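# Cap an LC fibre plug and rest it in cable ring

## Task

Seat the dust cap all the way onto the LC fibre jumper's plug, then leave that plug resting flat in one of the rings of the cable manager below the switch. Only the cap may ever touch the plug's exposed tips. The jumper's cord must never be kinked, crushed or sharply bent, and its far end must not be tugged hard. Nothing may be knocked out of the work area, and the robot must not fall or finish leaning; either of these fails the job.

## Robot and tools

ROBOT. A LinearBot: a base that drives in any direction, a column about 1.7 m tall, and a carriage that rides the column (lift_m). The carriage holds two identical six-joint arms (left and right), each ending in a two-finger gripper. Arm bases sit about 0.57 m + lift_m above the floor, and the carriage hangs about 0.15 m below them. A hand reaches up to 0.78 m from its shoulder but only about 0.38 m below its arm base. A hand is about 0.16 m long, 0.1 m wide (0.14 m open). Fingertips taper to about 0.005 m thick. The wrist camera sticks out 0.11 m to one side of joint 6's axis. Parked arm joints 1-6: 0, 0.05, 0.05, 1.45, 0, 0. Cameras: carriage_camera (on the carriage, facing forward, tilted about 20 degrees down), left_wrist_camera and right_wrist_camera (looking past the fingertips).

FRAMES. All positions are in metres. Base frame: origin on the floor below the base centre, x forward, y left, z up. The readings left_hand and right_hand are in this frame. Each is the midpoint between that hand's finger pads. quat_wxyz gives the hand's orientation: the hand's z axis runs along the fingers, and its y axis is the opening direction. A hand pointing straight up with joints 1, 5 and 6 at 0 reads (1,0,0,0). Hand readings tend to sit above the true hand, especially at long reach or under load. base_odometry is in the odometry frame, which is the base frame at the start. It counts wheel turns, so it includes slip. Heading is in rad, positive to the left, from -3.142 to 3.142.

move. Makes one action and returns the state plus images. Its fields are base, joints, speeds, min_time_s and cameras. With no action it only reports. The motions in one action start together.
- base: an object holding exactly one key. It is a relative offset from where the base last reported itself, not a pose. translate_m: metres forward (+) or back, -2 to 2. strafe_m: metres left (+) or right, -2 to 2. rotate_rad: radians counter-clockwise (+), -6.3 to 6.3. A drive times out after 14 s.
- joints: one object for both arms, keyed by joint name. Every value is an absolute target, not an offset. lift_m: 0 to 1 m. left_/right_joint1_rad: -2.617 to 3.054; turns the arm about the vertical, 0 forward, + left. joint2_rad: 0 to 3.141; shoulder, 0 upper arm back and level, 1.57 upright, 3.14 forward and level. joint3_rad: 0 to 3.141; elbow, 0 folded, 3.14 straight. joint4_rad: -1.57 to 1.57; wrist pitch, + lifts the fingertips. joint5_rad: -1.57 to 1.57; wrist yaw, + swings the fingertips right (opposite sense to joint 1). joint6_rad: -2.094 to 2.094; roll about the finger axis, + clockwise seen from the forearm. left_/right_gripper_m: 0 to 0.093 m, the gap between the pads. A joint you leave out may keep chasing its old target.
- speeds: lowers top speeds for this action only. translate_m and strafe_m 0.02-0.5 m/s; rotate_rad 0.05-1.57 rad/s; lift_m 0.08-0.25 m/s. The defaults are the maxima.
- min_time_s: 0.1-8 s. Sets the shortest duration for every arm and gripper motion in the action. It makes paths straighter; without it, moves of 0.1 m or more can stray by about 2 cm or more.
- cameras: a list of names, or all (the default). [] means no images.
One action lasts at most 15 s. An unknown key makes a call invalid. An out-of-range value gets the call refused. After a refusal, or a stop that interrupts the call, the remaining move, wait and finished_scene calls in the same reply are skipped. After an invalid call they still run.

wait: seconds 0-10; sends no new command, then reports like an empty move. zoom_image: camera plus region [x0,y0,x1,y1] in pixels from the image's top-left, at most 504x504. It only works on a camera included in the latest images. read_manual: returns the licence text only. finished_scene: pass the current scene's number. The result says whether the goal was met, and later calls go to the next task. The goal must still hold without the robot.

RESULT LINES. move reads done, or the worst status of the motions. base_status and joint_status can be:
- done: for the base, the wheels turned the full amount.
- off_target: stopped short, may still be pushing.
- contact_stop or time_out: the target is dropped and the motion holds where it stopped.
- not_followed: a safety check blocked the arm targets, usually because the arms would come too close.
- limit_stop_at_motor_heat: stopped by overheating; send the target again.
on_its_own lists motions you did not command; in it, held at is a target. motor_effort is a percentage of maximum, with the action's peak in brackets. It is noisy and biased. If lift_m effort keeps dropping while the lift descends, a hand or its load is resting on something. Joint torques wrap at ±28 N m for joints 1-3. Motor temperatures list per arm joint plus the gripper. MOTOR HOT appears at 75 °C. At 100 °C the arm goes limp for 30-60 s (OVER-TEMPERATURE FAULT). Parking the arm cools it. When gripping, the gripper reading drops a few mm below the part's width; to release, command a gap well above the reading.

CAUTIONS. Arms have no contact stop. A blocked arm keeps pushing and snaps to its target once freed. The base stops on wheel effort only and ignores the arms. If the base is pinned after a stop, drive back about 0.2 m. Never let the arms strike or squeeze each other. If both arms are blocked, send one its current readings with joint 1 turned away, then the other. The robot tips most easily with the carriage high, the arms extended or loaded, or during sudden stops or pushes. Only images reveal a lean. Do not reverse under a table edge. Avoid dropping things, slamming and hard pushes. Handle the fibre gently: no crushing, kinking, tight bends or strong pulls on the cord. While you think, the robot keeps holding its last command.

Each tool is called as name(argument=value, ...), one argument or row to a line, values as JSON.

## Session

move(
)

Scene clock: 0.00 s.
Joint torques (N m): no reading
Motor temperatures (°C): left_arm=[30 34 38 30 29 33 32] | right_arm=[31 36 36 30 31 30 33]
base_odometry: x=+0.000 y=+0.000 heading=+0.000
base_status: not commanded
joint_positions: lift_m=+0.300 left_joint1_rad=+0.009 left_joint2_rad=+0.036 left_joint3_rad=+0.044 left_joint4_rad=+1.438 left_joint5_rad=-0.049 left_joint6_rad=+0.018 left_gripper_m=+0.09396 right_joint1_rad=+0.000 right_joint2_rad=+0.053 right_joint3_rad=+0.056 right_joint4_rad=+1.416 right_joint5_rad=+0.010 right_joint6_rad=+0.042 right_gripper_m=+0.09396
joint_status: not commanded
motor_effort: lift_m=+35 drive_wheels=+1
left_hand: x=+0.2465 y=+0.3157 z=+1.2827 quat_wxyz=(+0.998, -0.024, +0.063, +0.015) (m; base frame)
right_hand: x=+0.2536 y=-0.3086 z=+1.2852 quat_wxyz=(+0.997, +0.006, +0.076, +0.020) (m; base frame)
pictures: carriage_camera, left_wrist_camera, right_wrist_camera
Images, in order (width x height): carriage_camera 896x504, left_wrist_camera 896x504, right_wrist_camera 896x504.

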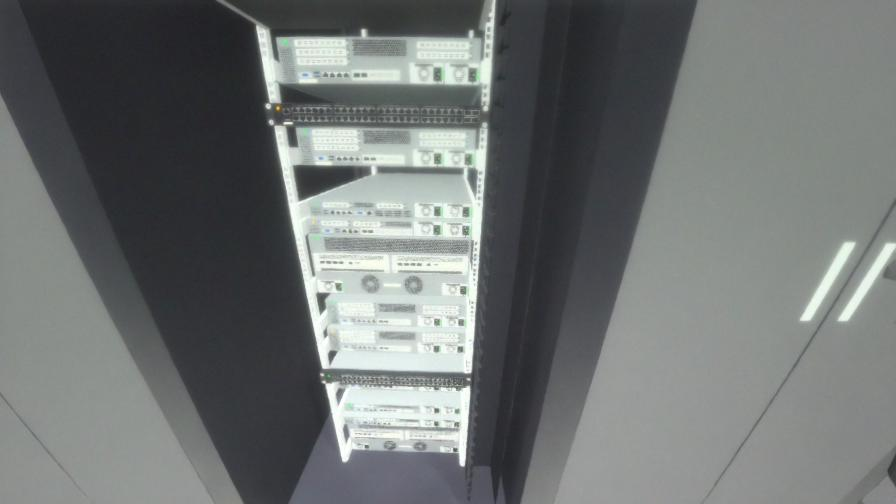

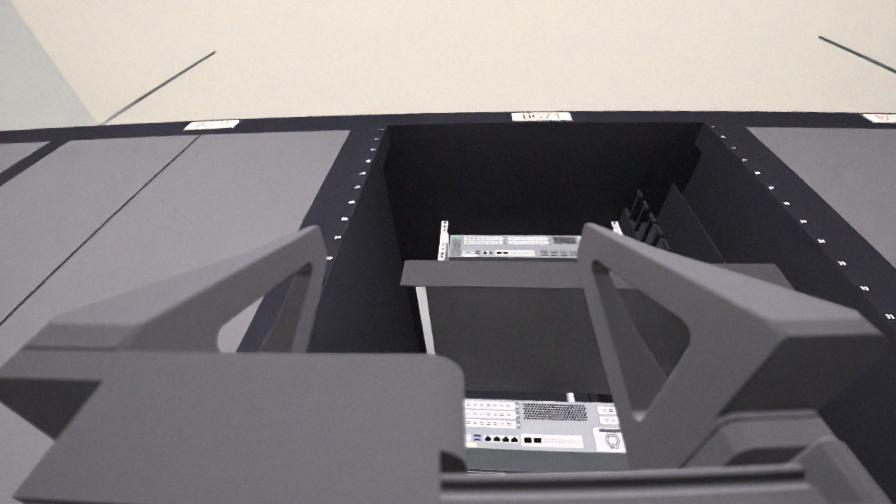

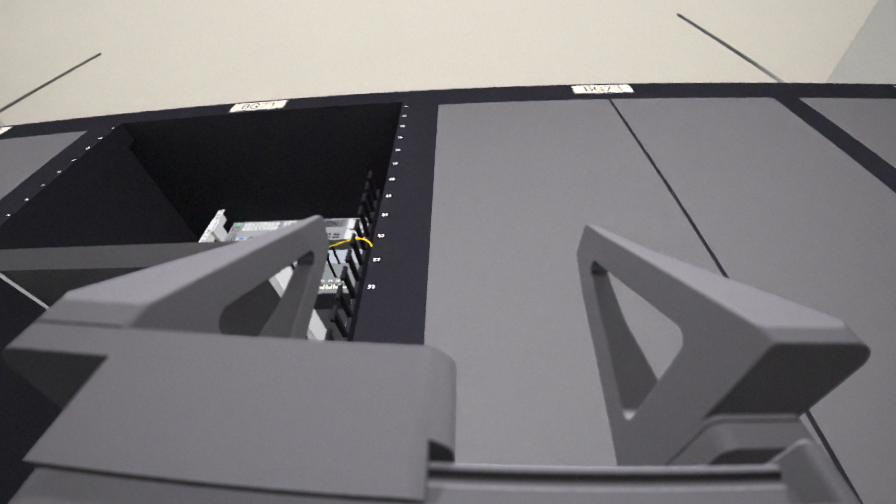

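move(
  joints={"lift_m":0.7},
)

zoom_image(
  camera="carriage_camera",
  region=[200, 0, 600, 225],
)

zoom_image(
  camera="carriage_camera",
  region=[200, 225, 600, 450],
)

Scene clock: 6.57 s.
Joint torques (N m): left_arm=[0.05 3.67 6.53 -0.31 0.09 0.02] | right_arm=[-0.06 3.78 5.91 -0.17 -0.02 -0.12]
Motor temperatures (°C): left_arm=[30 35 39 30 29 33 32] | right_arm=[31 36 36 30 31 30 33]
move: done
base_odometry: x=+0.000 y=+0.000 heading=+0.000
base_status: not commanded
joint_positions: lift_m=+0.700 left_joint1_rad=+0.009 left_joint2_rad=+0.036 left_joint3_rad=+0.044 left_joint4_rad=+1.438 left_joint5_rad=-0.049 left_joint6_rad=+0.018 left_gripper_m=+0.09396 right_joint1_rad=+0.000 right_joint2_rad=+0.053 right_joint3_rad=+0.056 right_joint4_rad=+1.416 right_joint5_rad=+0.010 right_joint6_rad=+0.042 right_gripper_m=+0.09396
joint_status: all done
motor_effort: lift_m=+35(43) drive_wheels=+1(5)
left_hand: x=+0.2465 y=+0.3157 z=+1.6827 quat_wxyz=(+0.998, -0.024, +0.063, +0.015) (m; base frame)
right_hand: x=+0.2536 y=-0.3086 z=+1.6852 quat_wxyz=(+0.997, +0.006, +0.076, +0.020) (m; base frame)
pictures: carriage_camera, left_wrist_camera, right_wrist_camera
Images, in order (width x height): carriage_camera 896x504, left_wrist_camera 896x504, right_wrist_camera 896x504.

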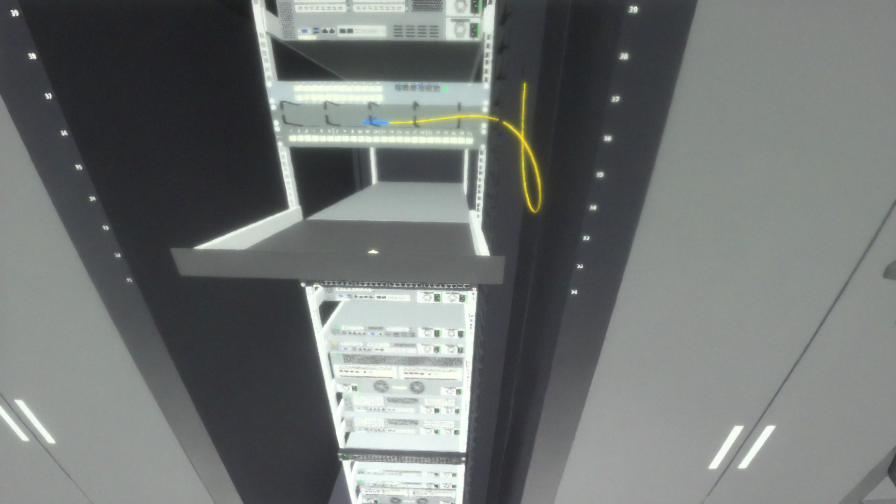

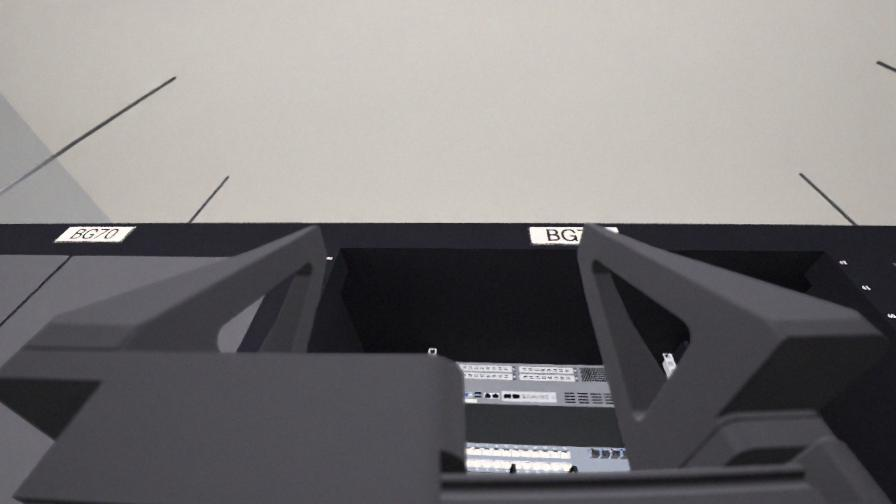

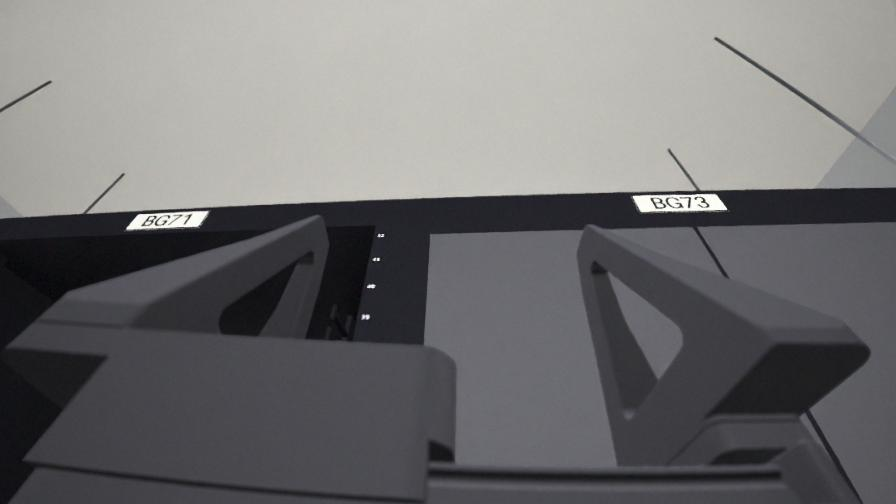

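Scaled by 1.260 from the camera's 896x504 image, which has a finer 1280x720 frame.

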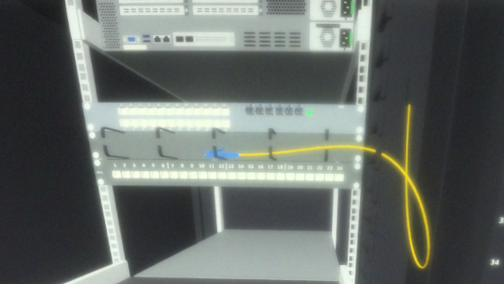

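Scaled by 1.260 from the camera's 896x504 image, which has a finer 1280x720 frame.

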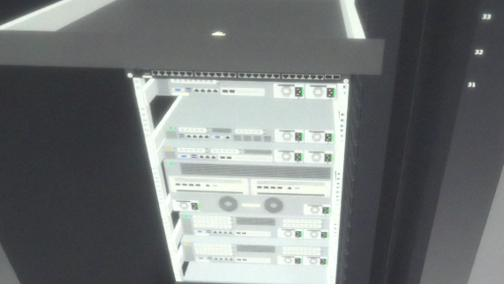

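zoom_image(
  camera="carriage_camera",
  region=[320, 220, 440, 288],
)

zoom_image(
  camera="carriage_camera",
  region=[330, 80, 450, 148],
)

Scaled by 4.200 from the camera's 896x504 image, which has a finer 1280x720 frame.

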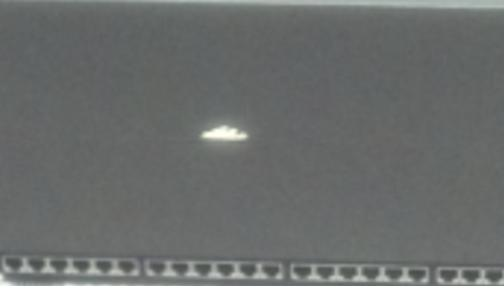

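Scaled by 4.200 from the camera's 896x504 image, which has a finer 1280x720 frame.

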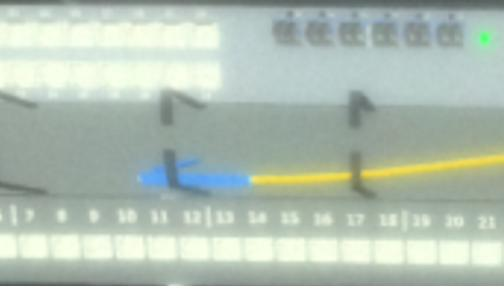

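move(
  base={"strafe_m":0.15},
  joints={"lift_m":0.95},
)

zoom_image(
  camera="carriage_camera",
  region=[300, 150, 600, 320],
)

zoom_image(
  camera="carriage_camera",
  region=[300, 320, 600, 490],
)

Scene clock: 38.90 s.
Joint torques (N m): left_arm=[0.09 3.7 6.5 -0.31 0.09 0.02] | right_arm=[0.05 3.78 5.93 -0.18 -0.02 -0.11]
Motor temperatures (°C): left_arm=[30 36 40 30 29 33 32] | right_arm=[31 37 38 30 31 30 33]
move: done
base_odometry: x=+0.000 y=+0.150 heading=+0.001
base_status: done
joint_positions: lift_m=+0.950 left_joint1_rad=+0.009 left_joint2_rad=+0.036 left_joint3_rad=+0.044 left_joint4_rad=+1.438 left_joint5_rad=-0.049 left_joint6_rad=+0.018 left_gripper_m=+0.09396 right_joint1_rad=-0.001 right_joint2_rad=+0.053 right_joint3_rad=+0.056 right_joint4_rad=+1.416 right_joint5_rad=+0.009 right_joint6_rad=+0.042 right_gripper_m=+0.09396
joint_status: all done
motor_effort: lift_m=+35(43) drive_wheels=-4(12)
left_hand: x=+0.2465 y=+0.3157 z=+1.9327 quat_wxyz=(+0.998, -0.024, +0.063, +0.015) (m; base frame)
right_hand: x=+0.2536 y=-0.3086 z=+1.9352 quat_wxyz=(+0.997, +0.006, +0.076, +0.020) (m; base frame)
pictures: carriage_camera, left_wrist_camera, right_wrist_camera
Images, in order (width x height): carriage_camera 896x504, left_wrist_camera 896x504, right_wrist_camera 896x504.

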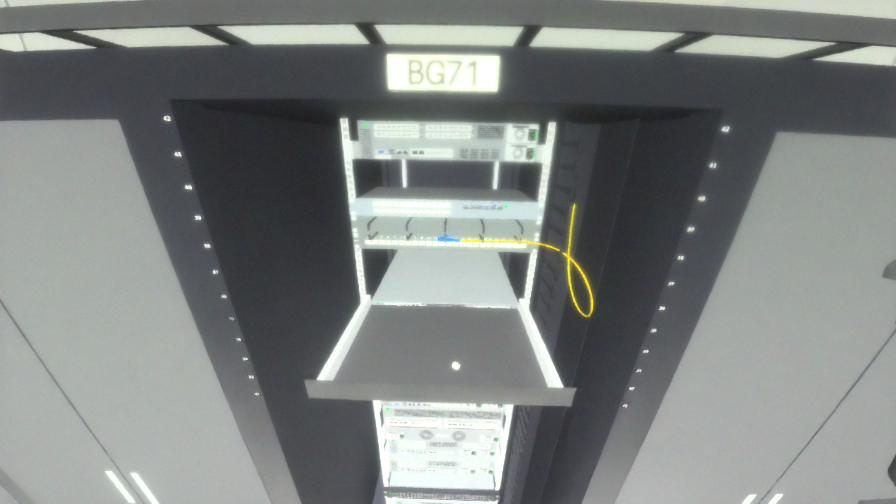

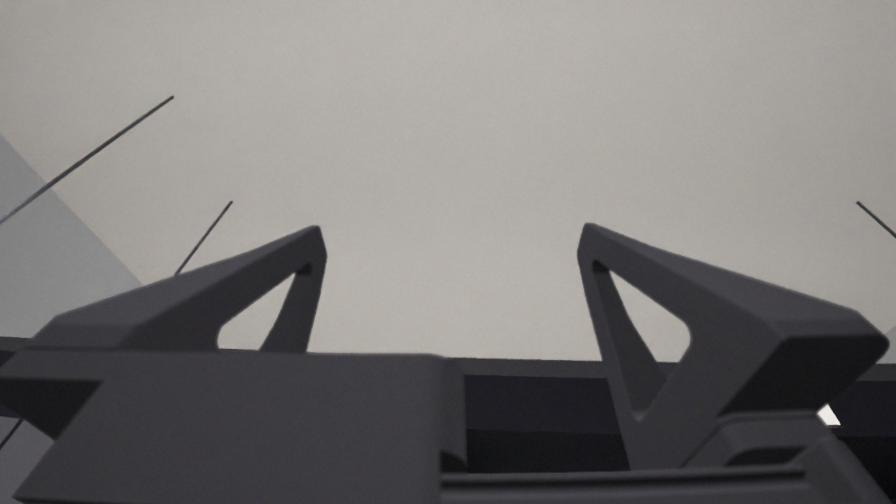

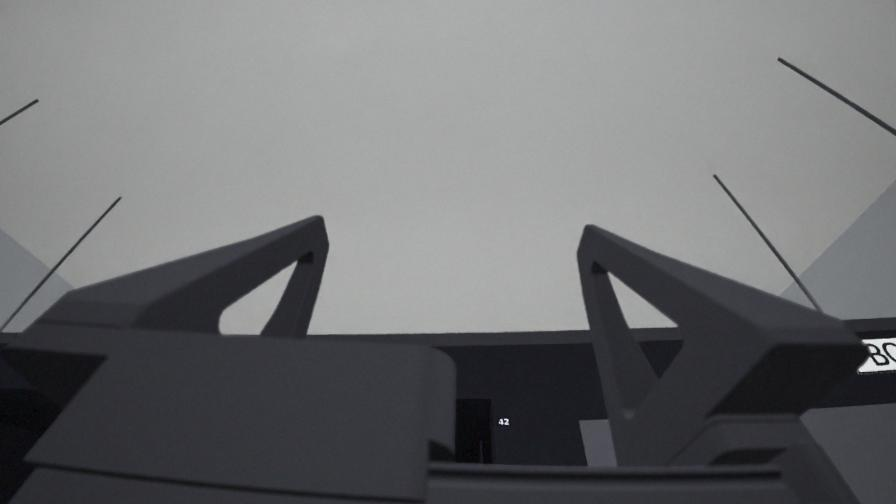

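Scaled by 1.680 from the camera's 896x504 image, which has a finer 1280x720 frame.

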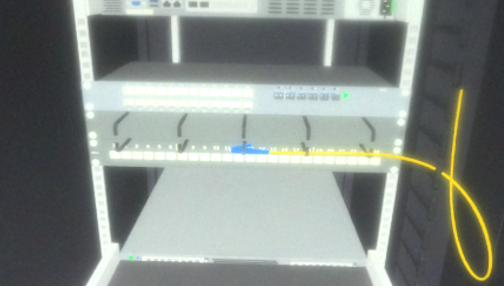

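Scaled by 1.680 from the camera's 896x504 image, which has a finer 1280x720 frame.

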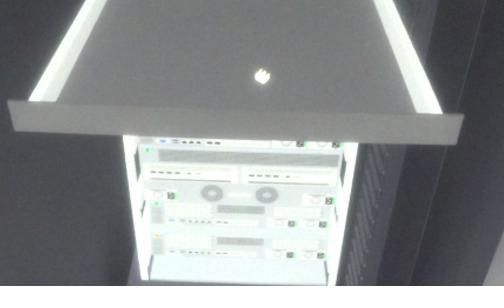

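move(
  joints={"left_joint1_rad":-0.673,"left_joint2_rad":1.918,"left_joint3_rad":1.523,"left_joint4_rad":-0.605,"left_joint5_rad":0,"left_joint6_rad":0},
  min_time_s=1.5,
)

zoom_image(
  camera="left_wrist_camera",
  region=[300, 150, 600, 320],
)

Scene clock: 78.40 s.
Joint torques (N m): left_arm=[-0.25 -8.54 11.14 1.28 0.16 -0.1] | right_arm=[-0.01 3.79 5.94 -0.17 -0.02 -0.11]
Motor temperatures (°C): left_arm=[30 36 42 30 29 33 32] | right_arm=[31 37 39 30 31 30 33]
move: done
base_odometry: x=+0.000 y=+0.150 heading=+0.001
base_status: not commanded
joint_positions: lift_m=+0.950 left_joint1_rad=-0.669 left_joint2_rad=+1.908 left_joint3_rad=+1.485 left_joint4_rad=-0.595 left_joint5_rad=-0.011 left_joint6_rad=+0.011 left_gripper_m=+0.09396 right_joint1_rad=-0.001 right_joint2_rad=+0.053 right_joint3_rad=+0.056 right_joint4_rad=+1.416 right_joint5_rad=+0.010 right_joint6_rad=+0.042 right_gripper_m=+0.09396
joint_status: all done
motor_effort: lift_m=+35(35) drive_wheels=-2(6)
left_hand: x=+0.5966 y=+0.0079 z=+1.6117 quat_wxyz=(+0.260, +0.319, +0.907, -0.083) (m; base frame)
right_hand: x=+0.2537 y=-0.3086 z=+1.9352 quat_wxyz=(+0.997, +0.007, +0.076, +0.020) (m; base frame)
pictures: carriage_camera, left_wrist_camera, right_wrist_camera
Images, in order (width x height): carriage_camera 896x504, left_wrist_camera 896x504, right_wrist_camera 896x504.

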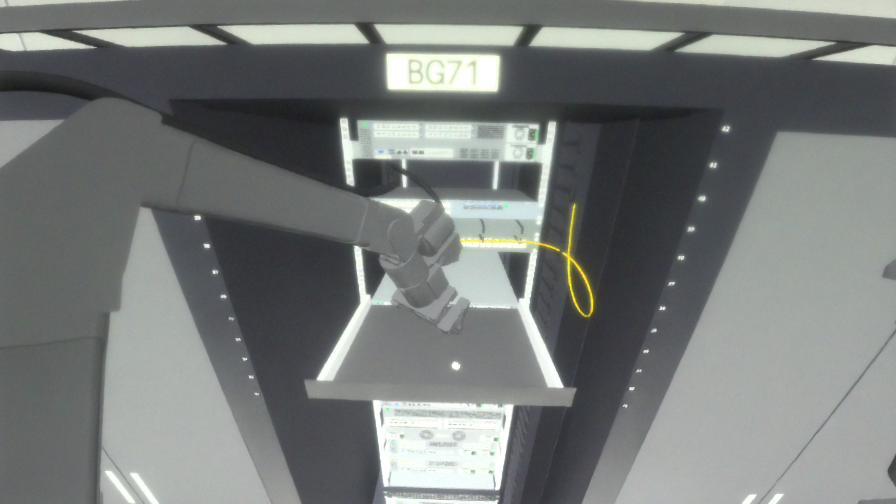

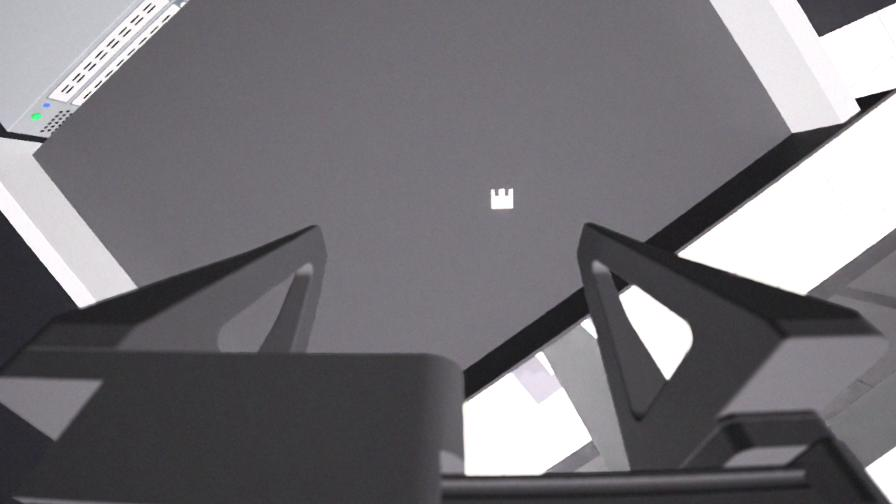

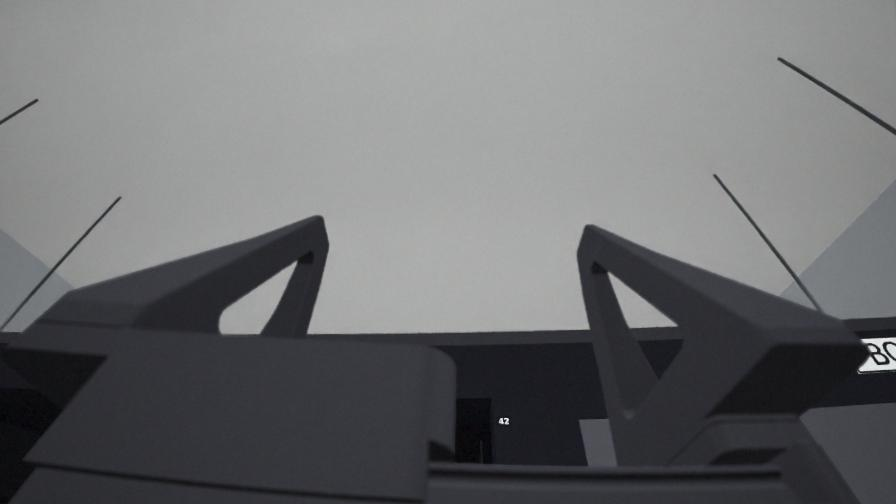

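Scaled by 1.680 from the camera's 896x504 image, which has a finer 1280x720 frame.

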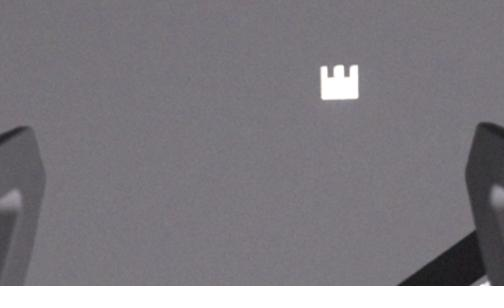

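move(
  joints={"left_joint1_rad":-0.25,"right_joint1_rad":0.507,"right_joint2_rad":1.655,"right_joint3_rad":1.524,"right_joint4_rad":-0.369,"right_joint5_rad":0.5,"right_joint6_rad":0},
  min_time_s=1.5,
)

zoom_image(
  camera="right_wrist_camera",
  region=[300, 80, 700, 305],
)

Scene clock: 101.33 s.
Joint torques (N m): left_arm=[0.44 -9.32 10.63 1.38 0.13 -0.08] | right_arm=[2.65 14.79 -7.65 -4.31 -0.01 1.81]
Motor temperatures (°C): left_arm=[30 39 45 32 29 33 32] | right_arm=[31 37 39 31 31 30 33]
move: off_target
base_odometry: x=+0.000 y=+0.150 heading=+0.000
base_status: not commanded
joint_positions: lift_m=+0.950 left_joint1_rad=-0.255 left_joint2_rad=+1.917 left_joint3_rad=+1.491 left_joint4_rad=-0.607 left_joint5_rad=-0.008 left_joint6_rad=+0.010 left_gripper_m=+0.09396 right_joint1_rad=+0.481 right_joint2_rad=+1.436 right_joint3_rad=+1.688 right_joint4_rad=+0.164 right_joint5_rad=+0.490 right_joint6_rad=-0.167 right_gripper_m=+0.09397
joint_status: right_joint1_rad off_target (ended at +0.481, target +0.507); right_joint2_rad off_target (ended at +1.436, target +1.655); right_joint3_rad off_target (ended at +1.688, target +1.524); right_joint4_rad off_target (ended at +0.164, target -0.369); right_joint6_rad off_target (ended at -0.167, target +0.000); the others done
motor_effort: lift_m=+30(37) drive_wheels=+1(5)
left_hand: x=+0.6834 y=+0.1866 z=+1.6085 quat_wxyz=(+0.264, +0.126, +0.956, -0.028) (m; base frame)
right_hand: x=+0.6191 y=-0.1874 z=+2.0899 quat_wxyz=(+0.824, +0.024, +0.567, -0.004) (m; base frame)
pictures: carriage_camera, left_wrist_camera, right_wrist_camera
Images, in order (width x height): carriage_camera 896x504, left_wrist_camera 896x504, right_wrist_camera 896x504.

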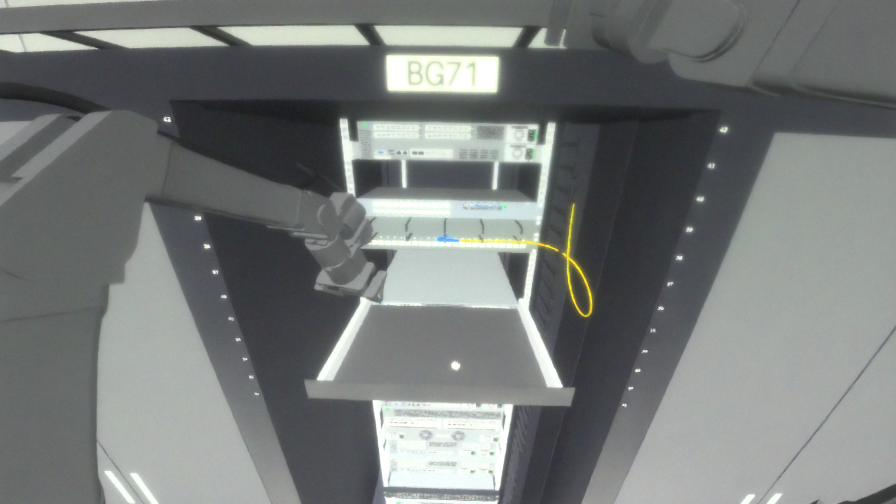

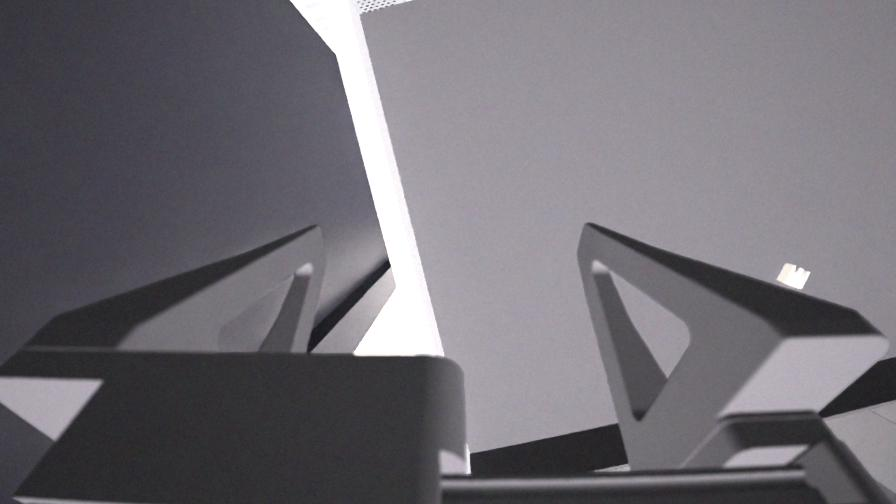

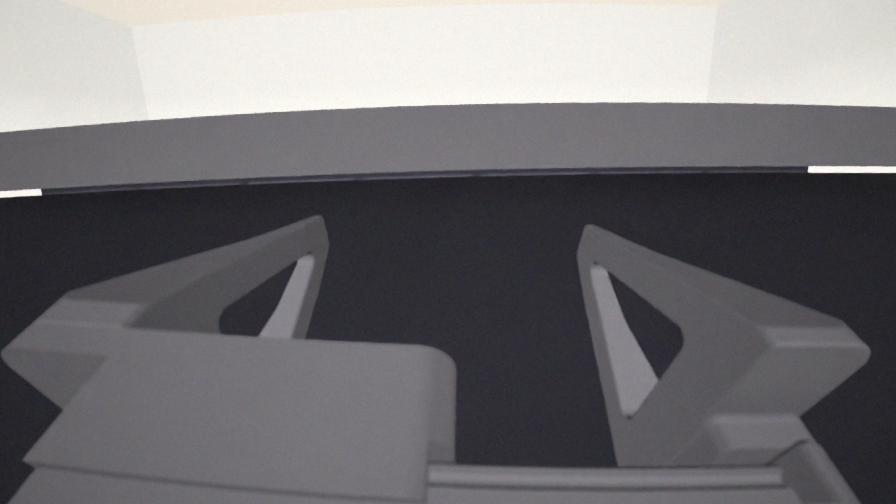

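Scaled by 1.260 from the camera's 896x504 image, which has a finer 1280x720 frame.

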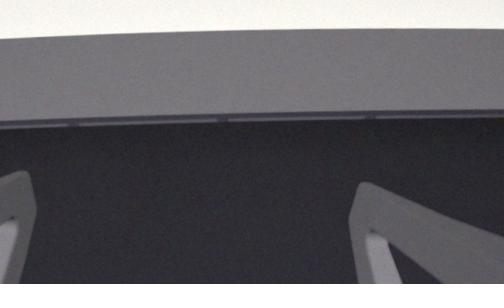

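move(
  joints={"right_joint1_rad":0.0,"right_joint2_rad":0.1,"right_joint3_rad":0.1,"right_joint4_rad":1.2,"right_joint5_rad":0,"right_joint6_rad":0},
  min_time_s=1.5,
  cameras=[],
)

move(
  joints={"right_joint1_rad":0.2,"right_joint4_rad":-0.369,"right_joint5_rad":0.2},
  cameras=[],
)

move(
  joints={"right_joint1_rad":0.507,"right_joint2_rad":1.655,"right_joint3_rad":1.524,"right_joint4_rad":-0.369,"right_joint5_rad":0.5,"right_joint6_rad":0},
  min_time_s=1.8,
)

zoom_image(
  camera="right_wrist_camera",
  region=[250, 80, 650, 305],
)

Scene clock: 115.77 s.
Joint torques (N m): left_arm=[0.24 -9.29 10.65 1.37 0.11 -0.1] | right_arm=[-0.66 2.47 5.03 0.54 -0.13 0]
Motor temperatures (°C): left_arm=[30 42 46 33 29 33 32] | right_arm=[32 39 39 41 31 32 33]
move: done
base_odometry: x=+0.000 y=+0.150 heading=+0.000
base_status: not commanded
joint_positions: lift_m=+0.950 left_joint1_rad=-0.253 left_joint2_rad=+1.917 left_joint3_rad=+1.491 left_joint4_rad=-0.607 left_joint5_rad=-0.006 left_joint6_rad=+0.010 left_gripper_m=+0.09396 right_joint1_rad=+0.006 right_joint2_rad=+0.109 right_joint3_rad=+0.114 right_joint4_rad=+1.192 right_joint5_rad=+0.010 right_joint6_rad=-0.010 right_gripper_m=+0.09397
joint_status: all done
motor_effort: lift_m=+33(33) drive_wheels=+2(6)
left_hand: x=+0.6835 y=+0.1871 z=+1.6083 quat_wxyz=(+0.264, +0.126, +0.956, -0.029) (m; base frame)
right_hand: x=+0.3074 y=-0.3081 z=+1.9365 quat_wxyz=(+0.983, +0.003, +0.186, -0.003) (m; base frame)
pictures: none
No camera images: "cameras" was empty.

Scene clock: 117.60 s.
Joint torques (N m): left_arm=[0.27 -9.31 10.62 1.38 0.11 -0.08] | right_arm=[0.55 0.96 6.65 2.41 0.14 0]
Motor temperatures (°C): left_arm=[30 43 46 33 29 33 32] | right_arm=[32 39 40 40 31 32 33]
move: done
base_odometry: x=+0.000 y=+0.150 heading=+0.000
base_status: not commanded
joint_positions: lift_m=+0.950 left_joint1_rad=-0.253 left_joint2_rad=+1.917 left_joint3_rad=+1.491 left_joint4_rad=-0.607 left_joint5_rad=-0.006 left_joint6_rad=+0.010 left_gripper_m=+0.09396 right_joint1_rad=+0.194 right_joint2_rad=+0.108 right_joint3_rad=+0.114 right_joint4_rad=-0.350 right_joint5_rad=+0.190 right_joint6_rad=-0.010 right_gripper_m=+0.09397
joint_status: all done
motor_effort: lift_m=+33(33) drive_wheels=+1(7)
left_hand: x=+0.6835 y=+0.1871 z=+1.6083 quat_wxyz=(+0.264, +0.126, +0.956, -0.029) (m; base frame)
right_hand: x=+0.4479 y=-0.2944 z=+1.6255 quat_wxyz=(+0.578, -0.028, +0.815, -0.025) (m; base frame)
pictures: none
No camera images: "cameras" was empty.

Scene clock: 119.70 s.
Joint torques (N m): left_arm=[0.27 -9.32 10.62 1.38 0.11 -0.08] | right_arm=[0.46 -7.61 10.26 2.26 0.25 0.01]
Motor temperatures (°C): left_arm=[30 43 46 33 29 33 32] | right_arm=[32 39 40 40 31 32 33]
move: done
base_odometry: x=+0.000 y=+0.150 heading=+0.000
base_status: not commanded
joint_positions: lift_m=+0.950 left_joint1_rad=-0.253 left_joint2_rad=+1.917 left_joint3_rad=+1.491 left_joint4_rad=-0.607 left_joint5_rad=-0.006 left_joint6_rad=+0.010 left_gripper_m=+0.09396 right_joint1_rad=+0.502 right_joint2_rad=+1.641 right_joint3_rad=+1.498 right_joint4_rad=-0.354 right_joint5_rad=+0.490 right_joint6_rad=-0.009 right_gripper_m=+0.09397
joint_status: all done
motor_effort: lift_m=+33(33) drive_wheels=+3(7)
left_hand: x=+0.6835 y=+0.1871 z=+1.6083 quat_wxyz=(+0.264, +0.126, +0.956, -0.029) (m; base frame)
right_hand: x=+0.6818 y=-0.1431 z=+1.7976 quat_wxyz=(+0.532, -0.091, +0.838, -0.081) (m; base frame)
pictures: carriage_camera, left_wrist_camera, right_wrist_camera
Images, in order (width x height): carriage_camera 896x504, left_wrist_camera 896x504, right_wrist_camera 896x504.

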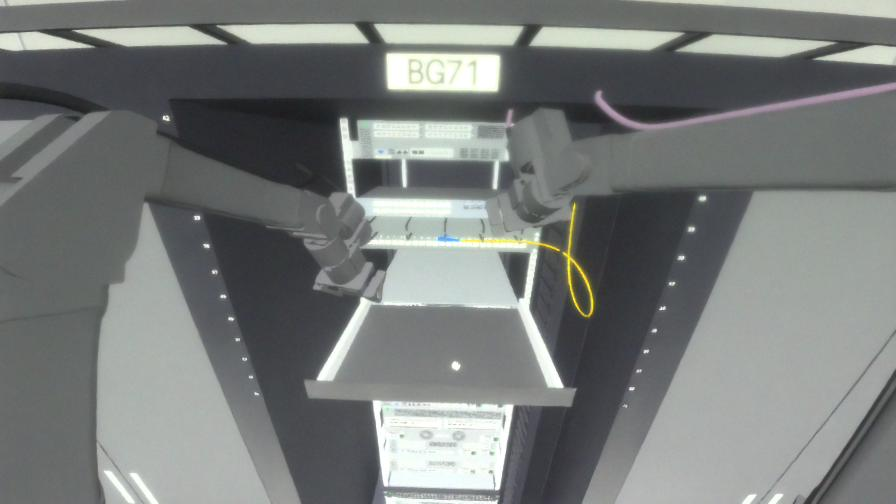

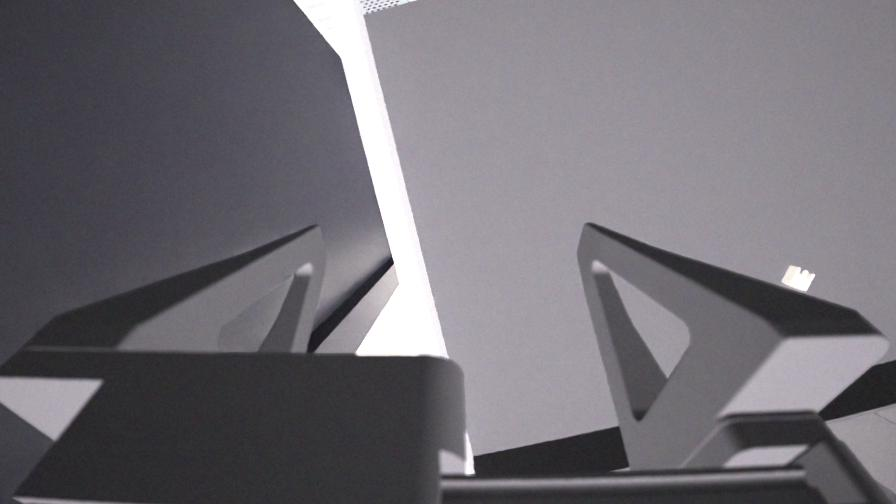

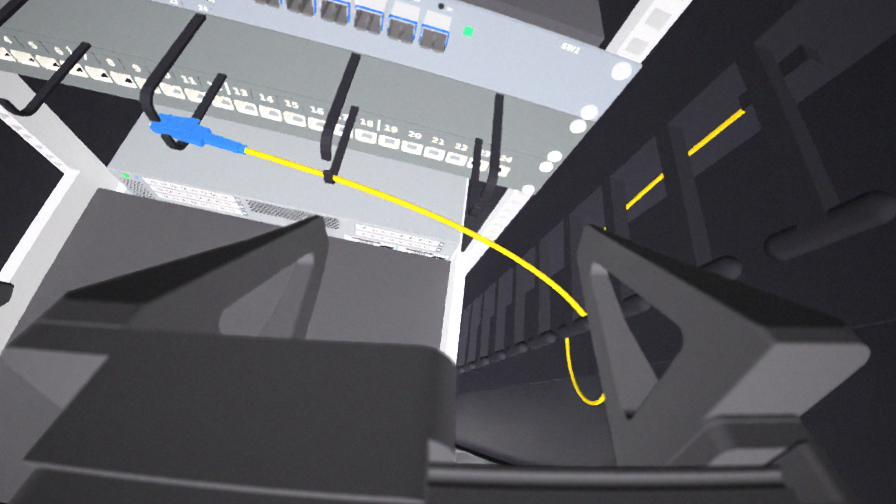

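Scaled by 1.260 from the camera's 896x504 image, which has a finer 1280x720 frame.

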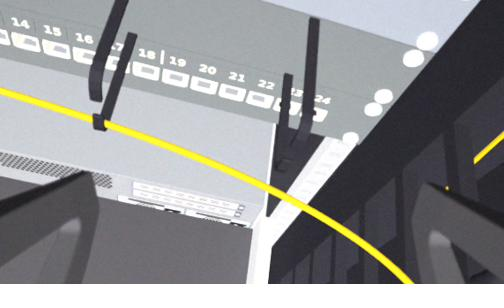

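zoom_image(
  camera="right_wrist_camera",
  region=[110, 40, 290, 180],
)

zoom_image(
  camera="carriage_camera",
  region=[410, 205, 490, 255],
)

zoom_image(
  camera="left_wrist_camera",
  region=[740, 240, 860, 310],
)

Scaled by 2.800 from the camera's 896x504 image, which has a finer 1280x720 frame.

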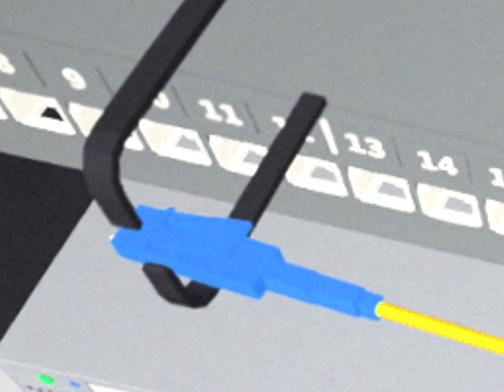

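Scaled by 6.300 from the camera's 896x504 image, which has a finer 1280x720 frame.

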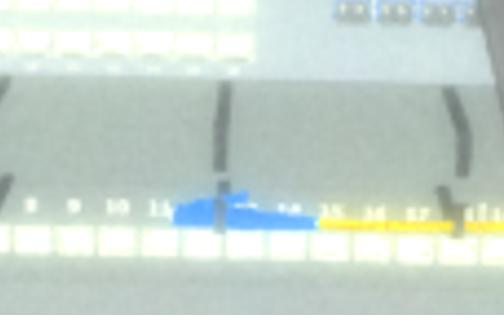

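Scaled by 4.200 from the camera's 896x504 image, which has a finer 1280x720 frame.

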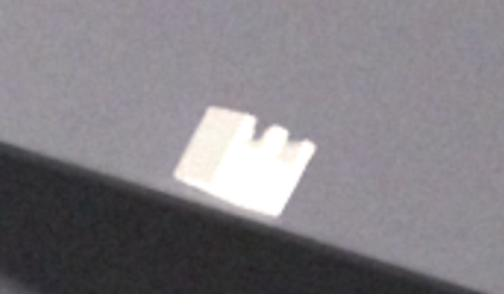

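move(
  joints={"right_joint1_rad":0.2,"right_joint2_rad":0.1,"right_joint3_rad":0.1,"right_joint4_rad":-0.37,"right_joint5_rad":0.2,"left_joint1_rad":-0.947,"left_joint2_rad":1.513,"left_joint3_rad":1.358,"left_joint4_rad":-0.664,"left_joint5_rad":-0.192,"left_joint6_rad":-0.201},
  min_time_s=1.8,
  cameras=[],
)

move(
  joints={"lift_m":0.8},
  cameras=[],
)

move(
  joints={"right_joint1_rad":0,"right_joint4_rad":1.4,"right_joint5_rad":0,"left_gripper_m":0.05},
  base={"translate_m":0.12},
  speeds={"translate_m":0.15},
)

zoom_image(
  camera="left_wrist_camera",
  region=[300, 100, 600, 270],
)

Scene clock: 186.50 s.
Joint torques (N m): left_arm=[-0.46 -8.98 6.63 1.59 -0.15 -0.1] | right_arm=[-0.68 1.05 6.57 2.57 -0.06 -0.01]
Motor temperatures (°C): left_arm=[30 48 50 35 29 33 32] | right_arm=[31 41 48 42 31 31 33]
move: done
base_odometry: x=+0.000 y=+0.150 heading=+0.000
base_status: not commanded
joint_positions: lift_m=+0.950 left_joint1_rad=-0.940 left_joint2_rad=+1.544 left_joint3_rad=+1.375 left_joint4_rad=-0.656 left_joint5_rad=-0.177 left_joint6_rad=-0.189 left_gripper_m=+0.09396 right_joint1_rad=+0.206 right_joint2_rad=+0.108 right_joint3_rad=+0.115 right_joint4_rad=-0.366 right_joint5_rad=+0.211 right_joint6_rad=-0.008 right_gripper_m=+0.09397
joint_status: all done
motor_effort: lift_m=+33(33) drive_wheels=+4(7)
left_hand: x=+0.4930 y=-0.0221 z=+1.7210 quat_wxyz=(+0.351, +0.310, +0.875, -0.125) (m; base frame)
right_hand: x=+0.4465 y=-0.2953 z=+1.6229 quat_wxyz=(+0.572, -0.028, +0.819, -0.030) (m; base frame)
pictures: none
No camera images: "cameras" was empty.

Scene clock: 187.63 s.
Joint torques (N m): left_arm=[-0.5 -7.9 7.3 1.74 -0.11 -0.09] | right_arm=[-0.61 1.17 7.19 2.6 -0.04 -0.01]
Motor temperatures (°C): left_arm=[30 48 50 35 29 33 32] | right_arm=[31 41 48 42 31 31 33]
move: done
base_odometry: x=+0.000 y=+0.150 heading=+0.000
base_status: not commanded
joint_positions: lift_m=+0.800 left_joint1_rad=-0.940 left_joint2_rad=+1.532 left_joint3_rad=+1.367 left_joint4_rad=-0.670 left_joint5_rad=-0.182 left_joint6_rad=-0.190 left_gripper_m=+0.09396 right_joint1_rad=+0.206 right_joint2_rad=+0.106 right_joint3_rad=+0.108 right_joint4_rad=-0.368 right_joint5_rad=+0.208 right_joint6_rad=-0.008 right_gripper_m=+0.09397
joint_status: all done
motor_effort: lift_m=+35(36) drive_wheels=+2(6)
left_hand: x=+0.4907 y=-0.0175 z=+1.5702 quat_wxyz=(+0.348, +0.310, +0.877, -0.120) (m; base frame)
right_hand: x=+0.4462 y=-0.2951 z=+1.4693 quat_wxyz=(+0.569, -0.029, +0.821, -0.030) (m; base frame)
pictures: none
No camera images: "cameras" was empty.

Scene clock: 189.53 s.
Joint torques (N m): left_arm=[-0.21 -7.57 7.32 1.75 -0.08 -0.08] | right_arm=[-0.59 4.26 5.82 -0.02 -0.11 -0.09]
Motor temperatures (°C): left_arm=[30 48 50 35 29 33 32] | right_arm=[31 41 48 42 31 31 33]
move: done
base_odometry: x=+0.120 y=+0.150 heading=+0.001
base_status: done
joint_positions: lift_m=+0.800 left_joint1_rad=-0.944 left_joint2_rad=+1.528 left_joint3_rad=+1.367 left_joint4_rad=-0.670 left_joint5_rad=-0.187 left_joint6_rad=-0.191 left_gripper_m=+0.05013 right_joint1_rad=+0.005 right_joint2_rad=+0.094 right_joint3_rad=+0.101 right_joint4_rad=+1.392 right_joint5_rad=+0.010 right_joint6_rad=-0.002 right_gripper_m=+0.09397
joint_status: all done
motor_effort: lift_m=+35(35) drive_wheels=+5(12)
left_hand: x=+0.4896 y=-0.0176 z=+1.5717 quat_wxyz=(+0.350, +0.310, +0.876, -0.120) (m; base frame)
right_hand: x=+0.2592 y=-0.3084 z=+1.7962 quat_wxyz=(+0.996, +0.005, +0.086, +0.001) (m; base frame)
pictures: carriage_camera, left_wrist_camera, right_wrist_camera
Images, in order (width x height): carriage_camera 896x504, left_wrist_camera 896x504, right_wrist_camera 896x504.

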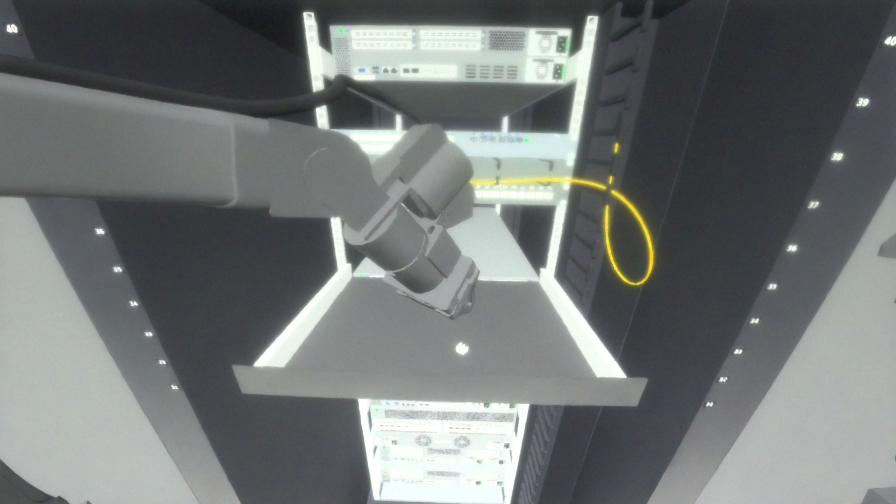

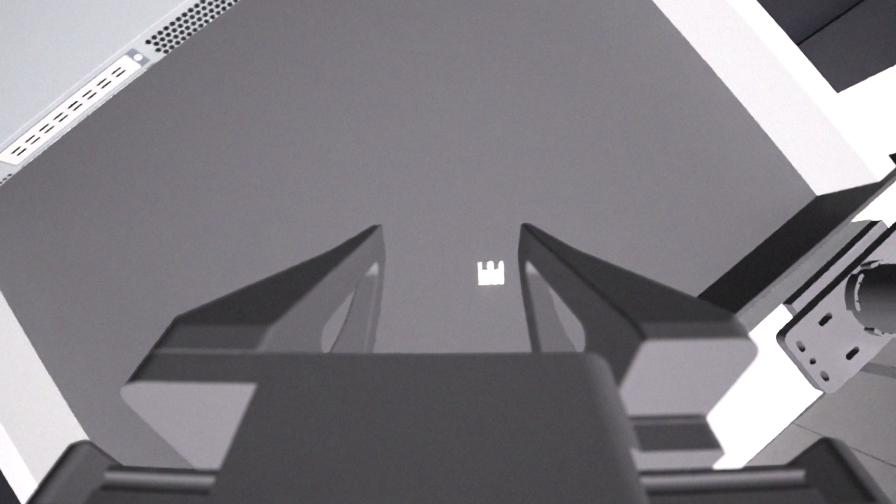

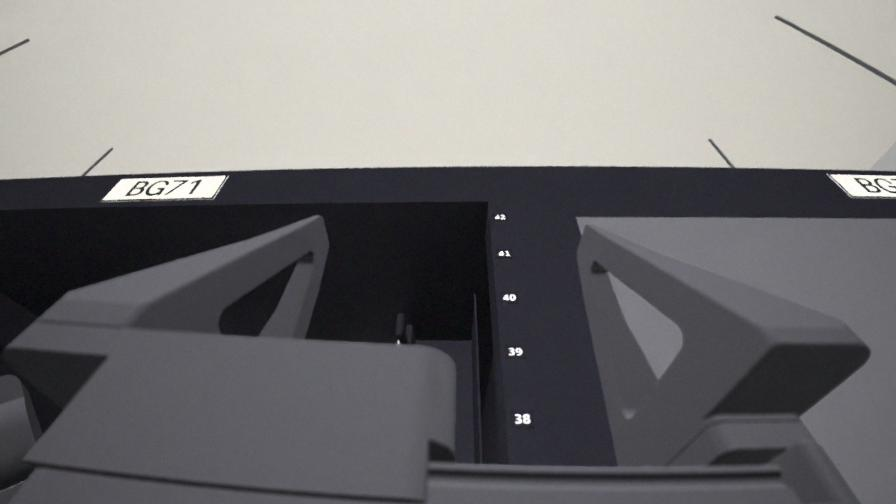

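Scaled by 1.680 from the camera's 896x504 image, which has a finer 1280x720 frame.

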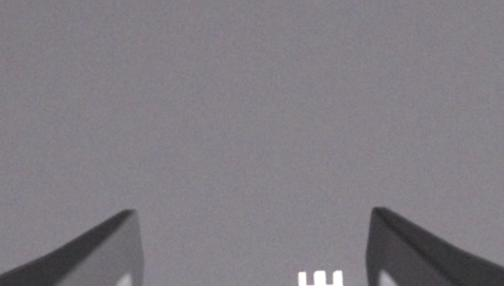

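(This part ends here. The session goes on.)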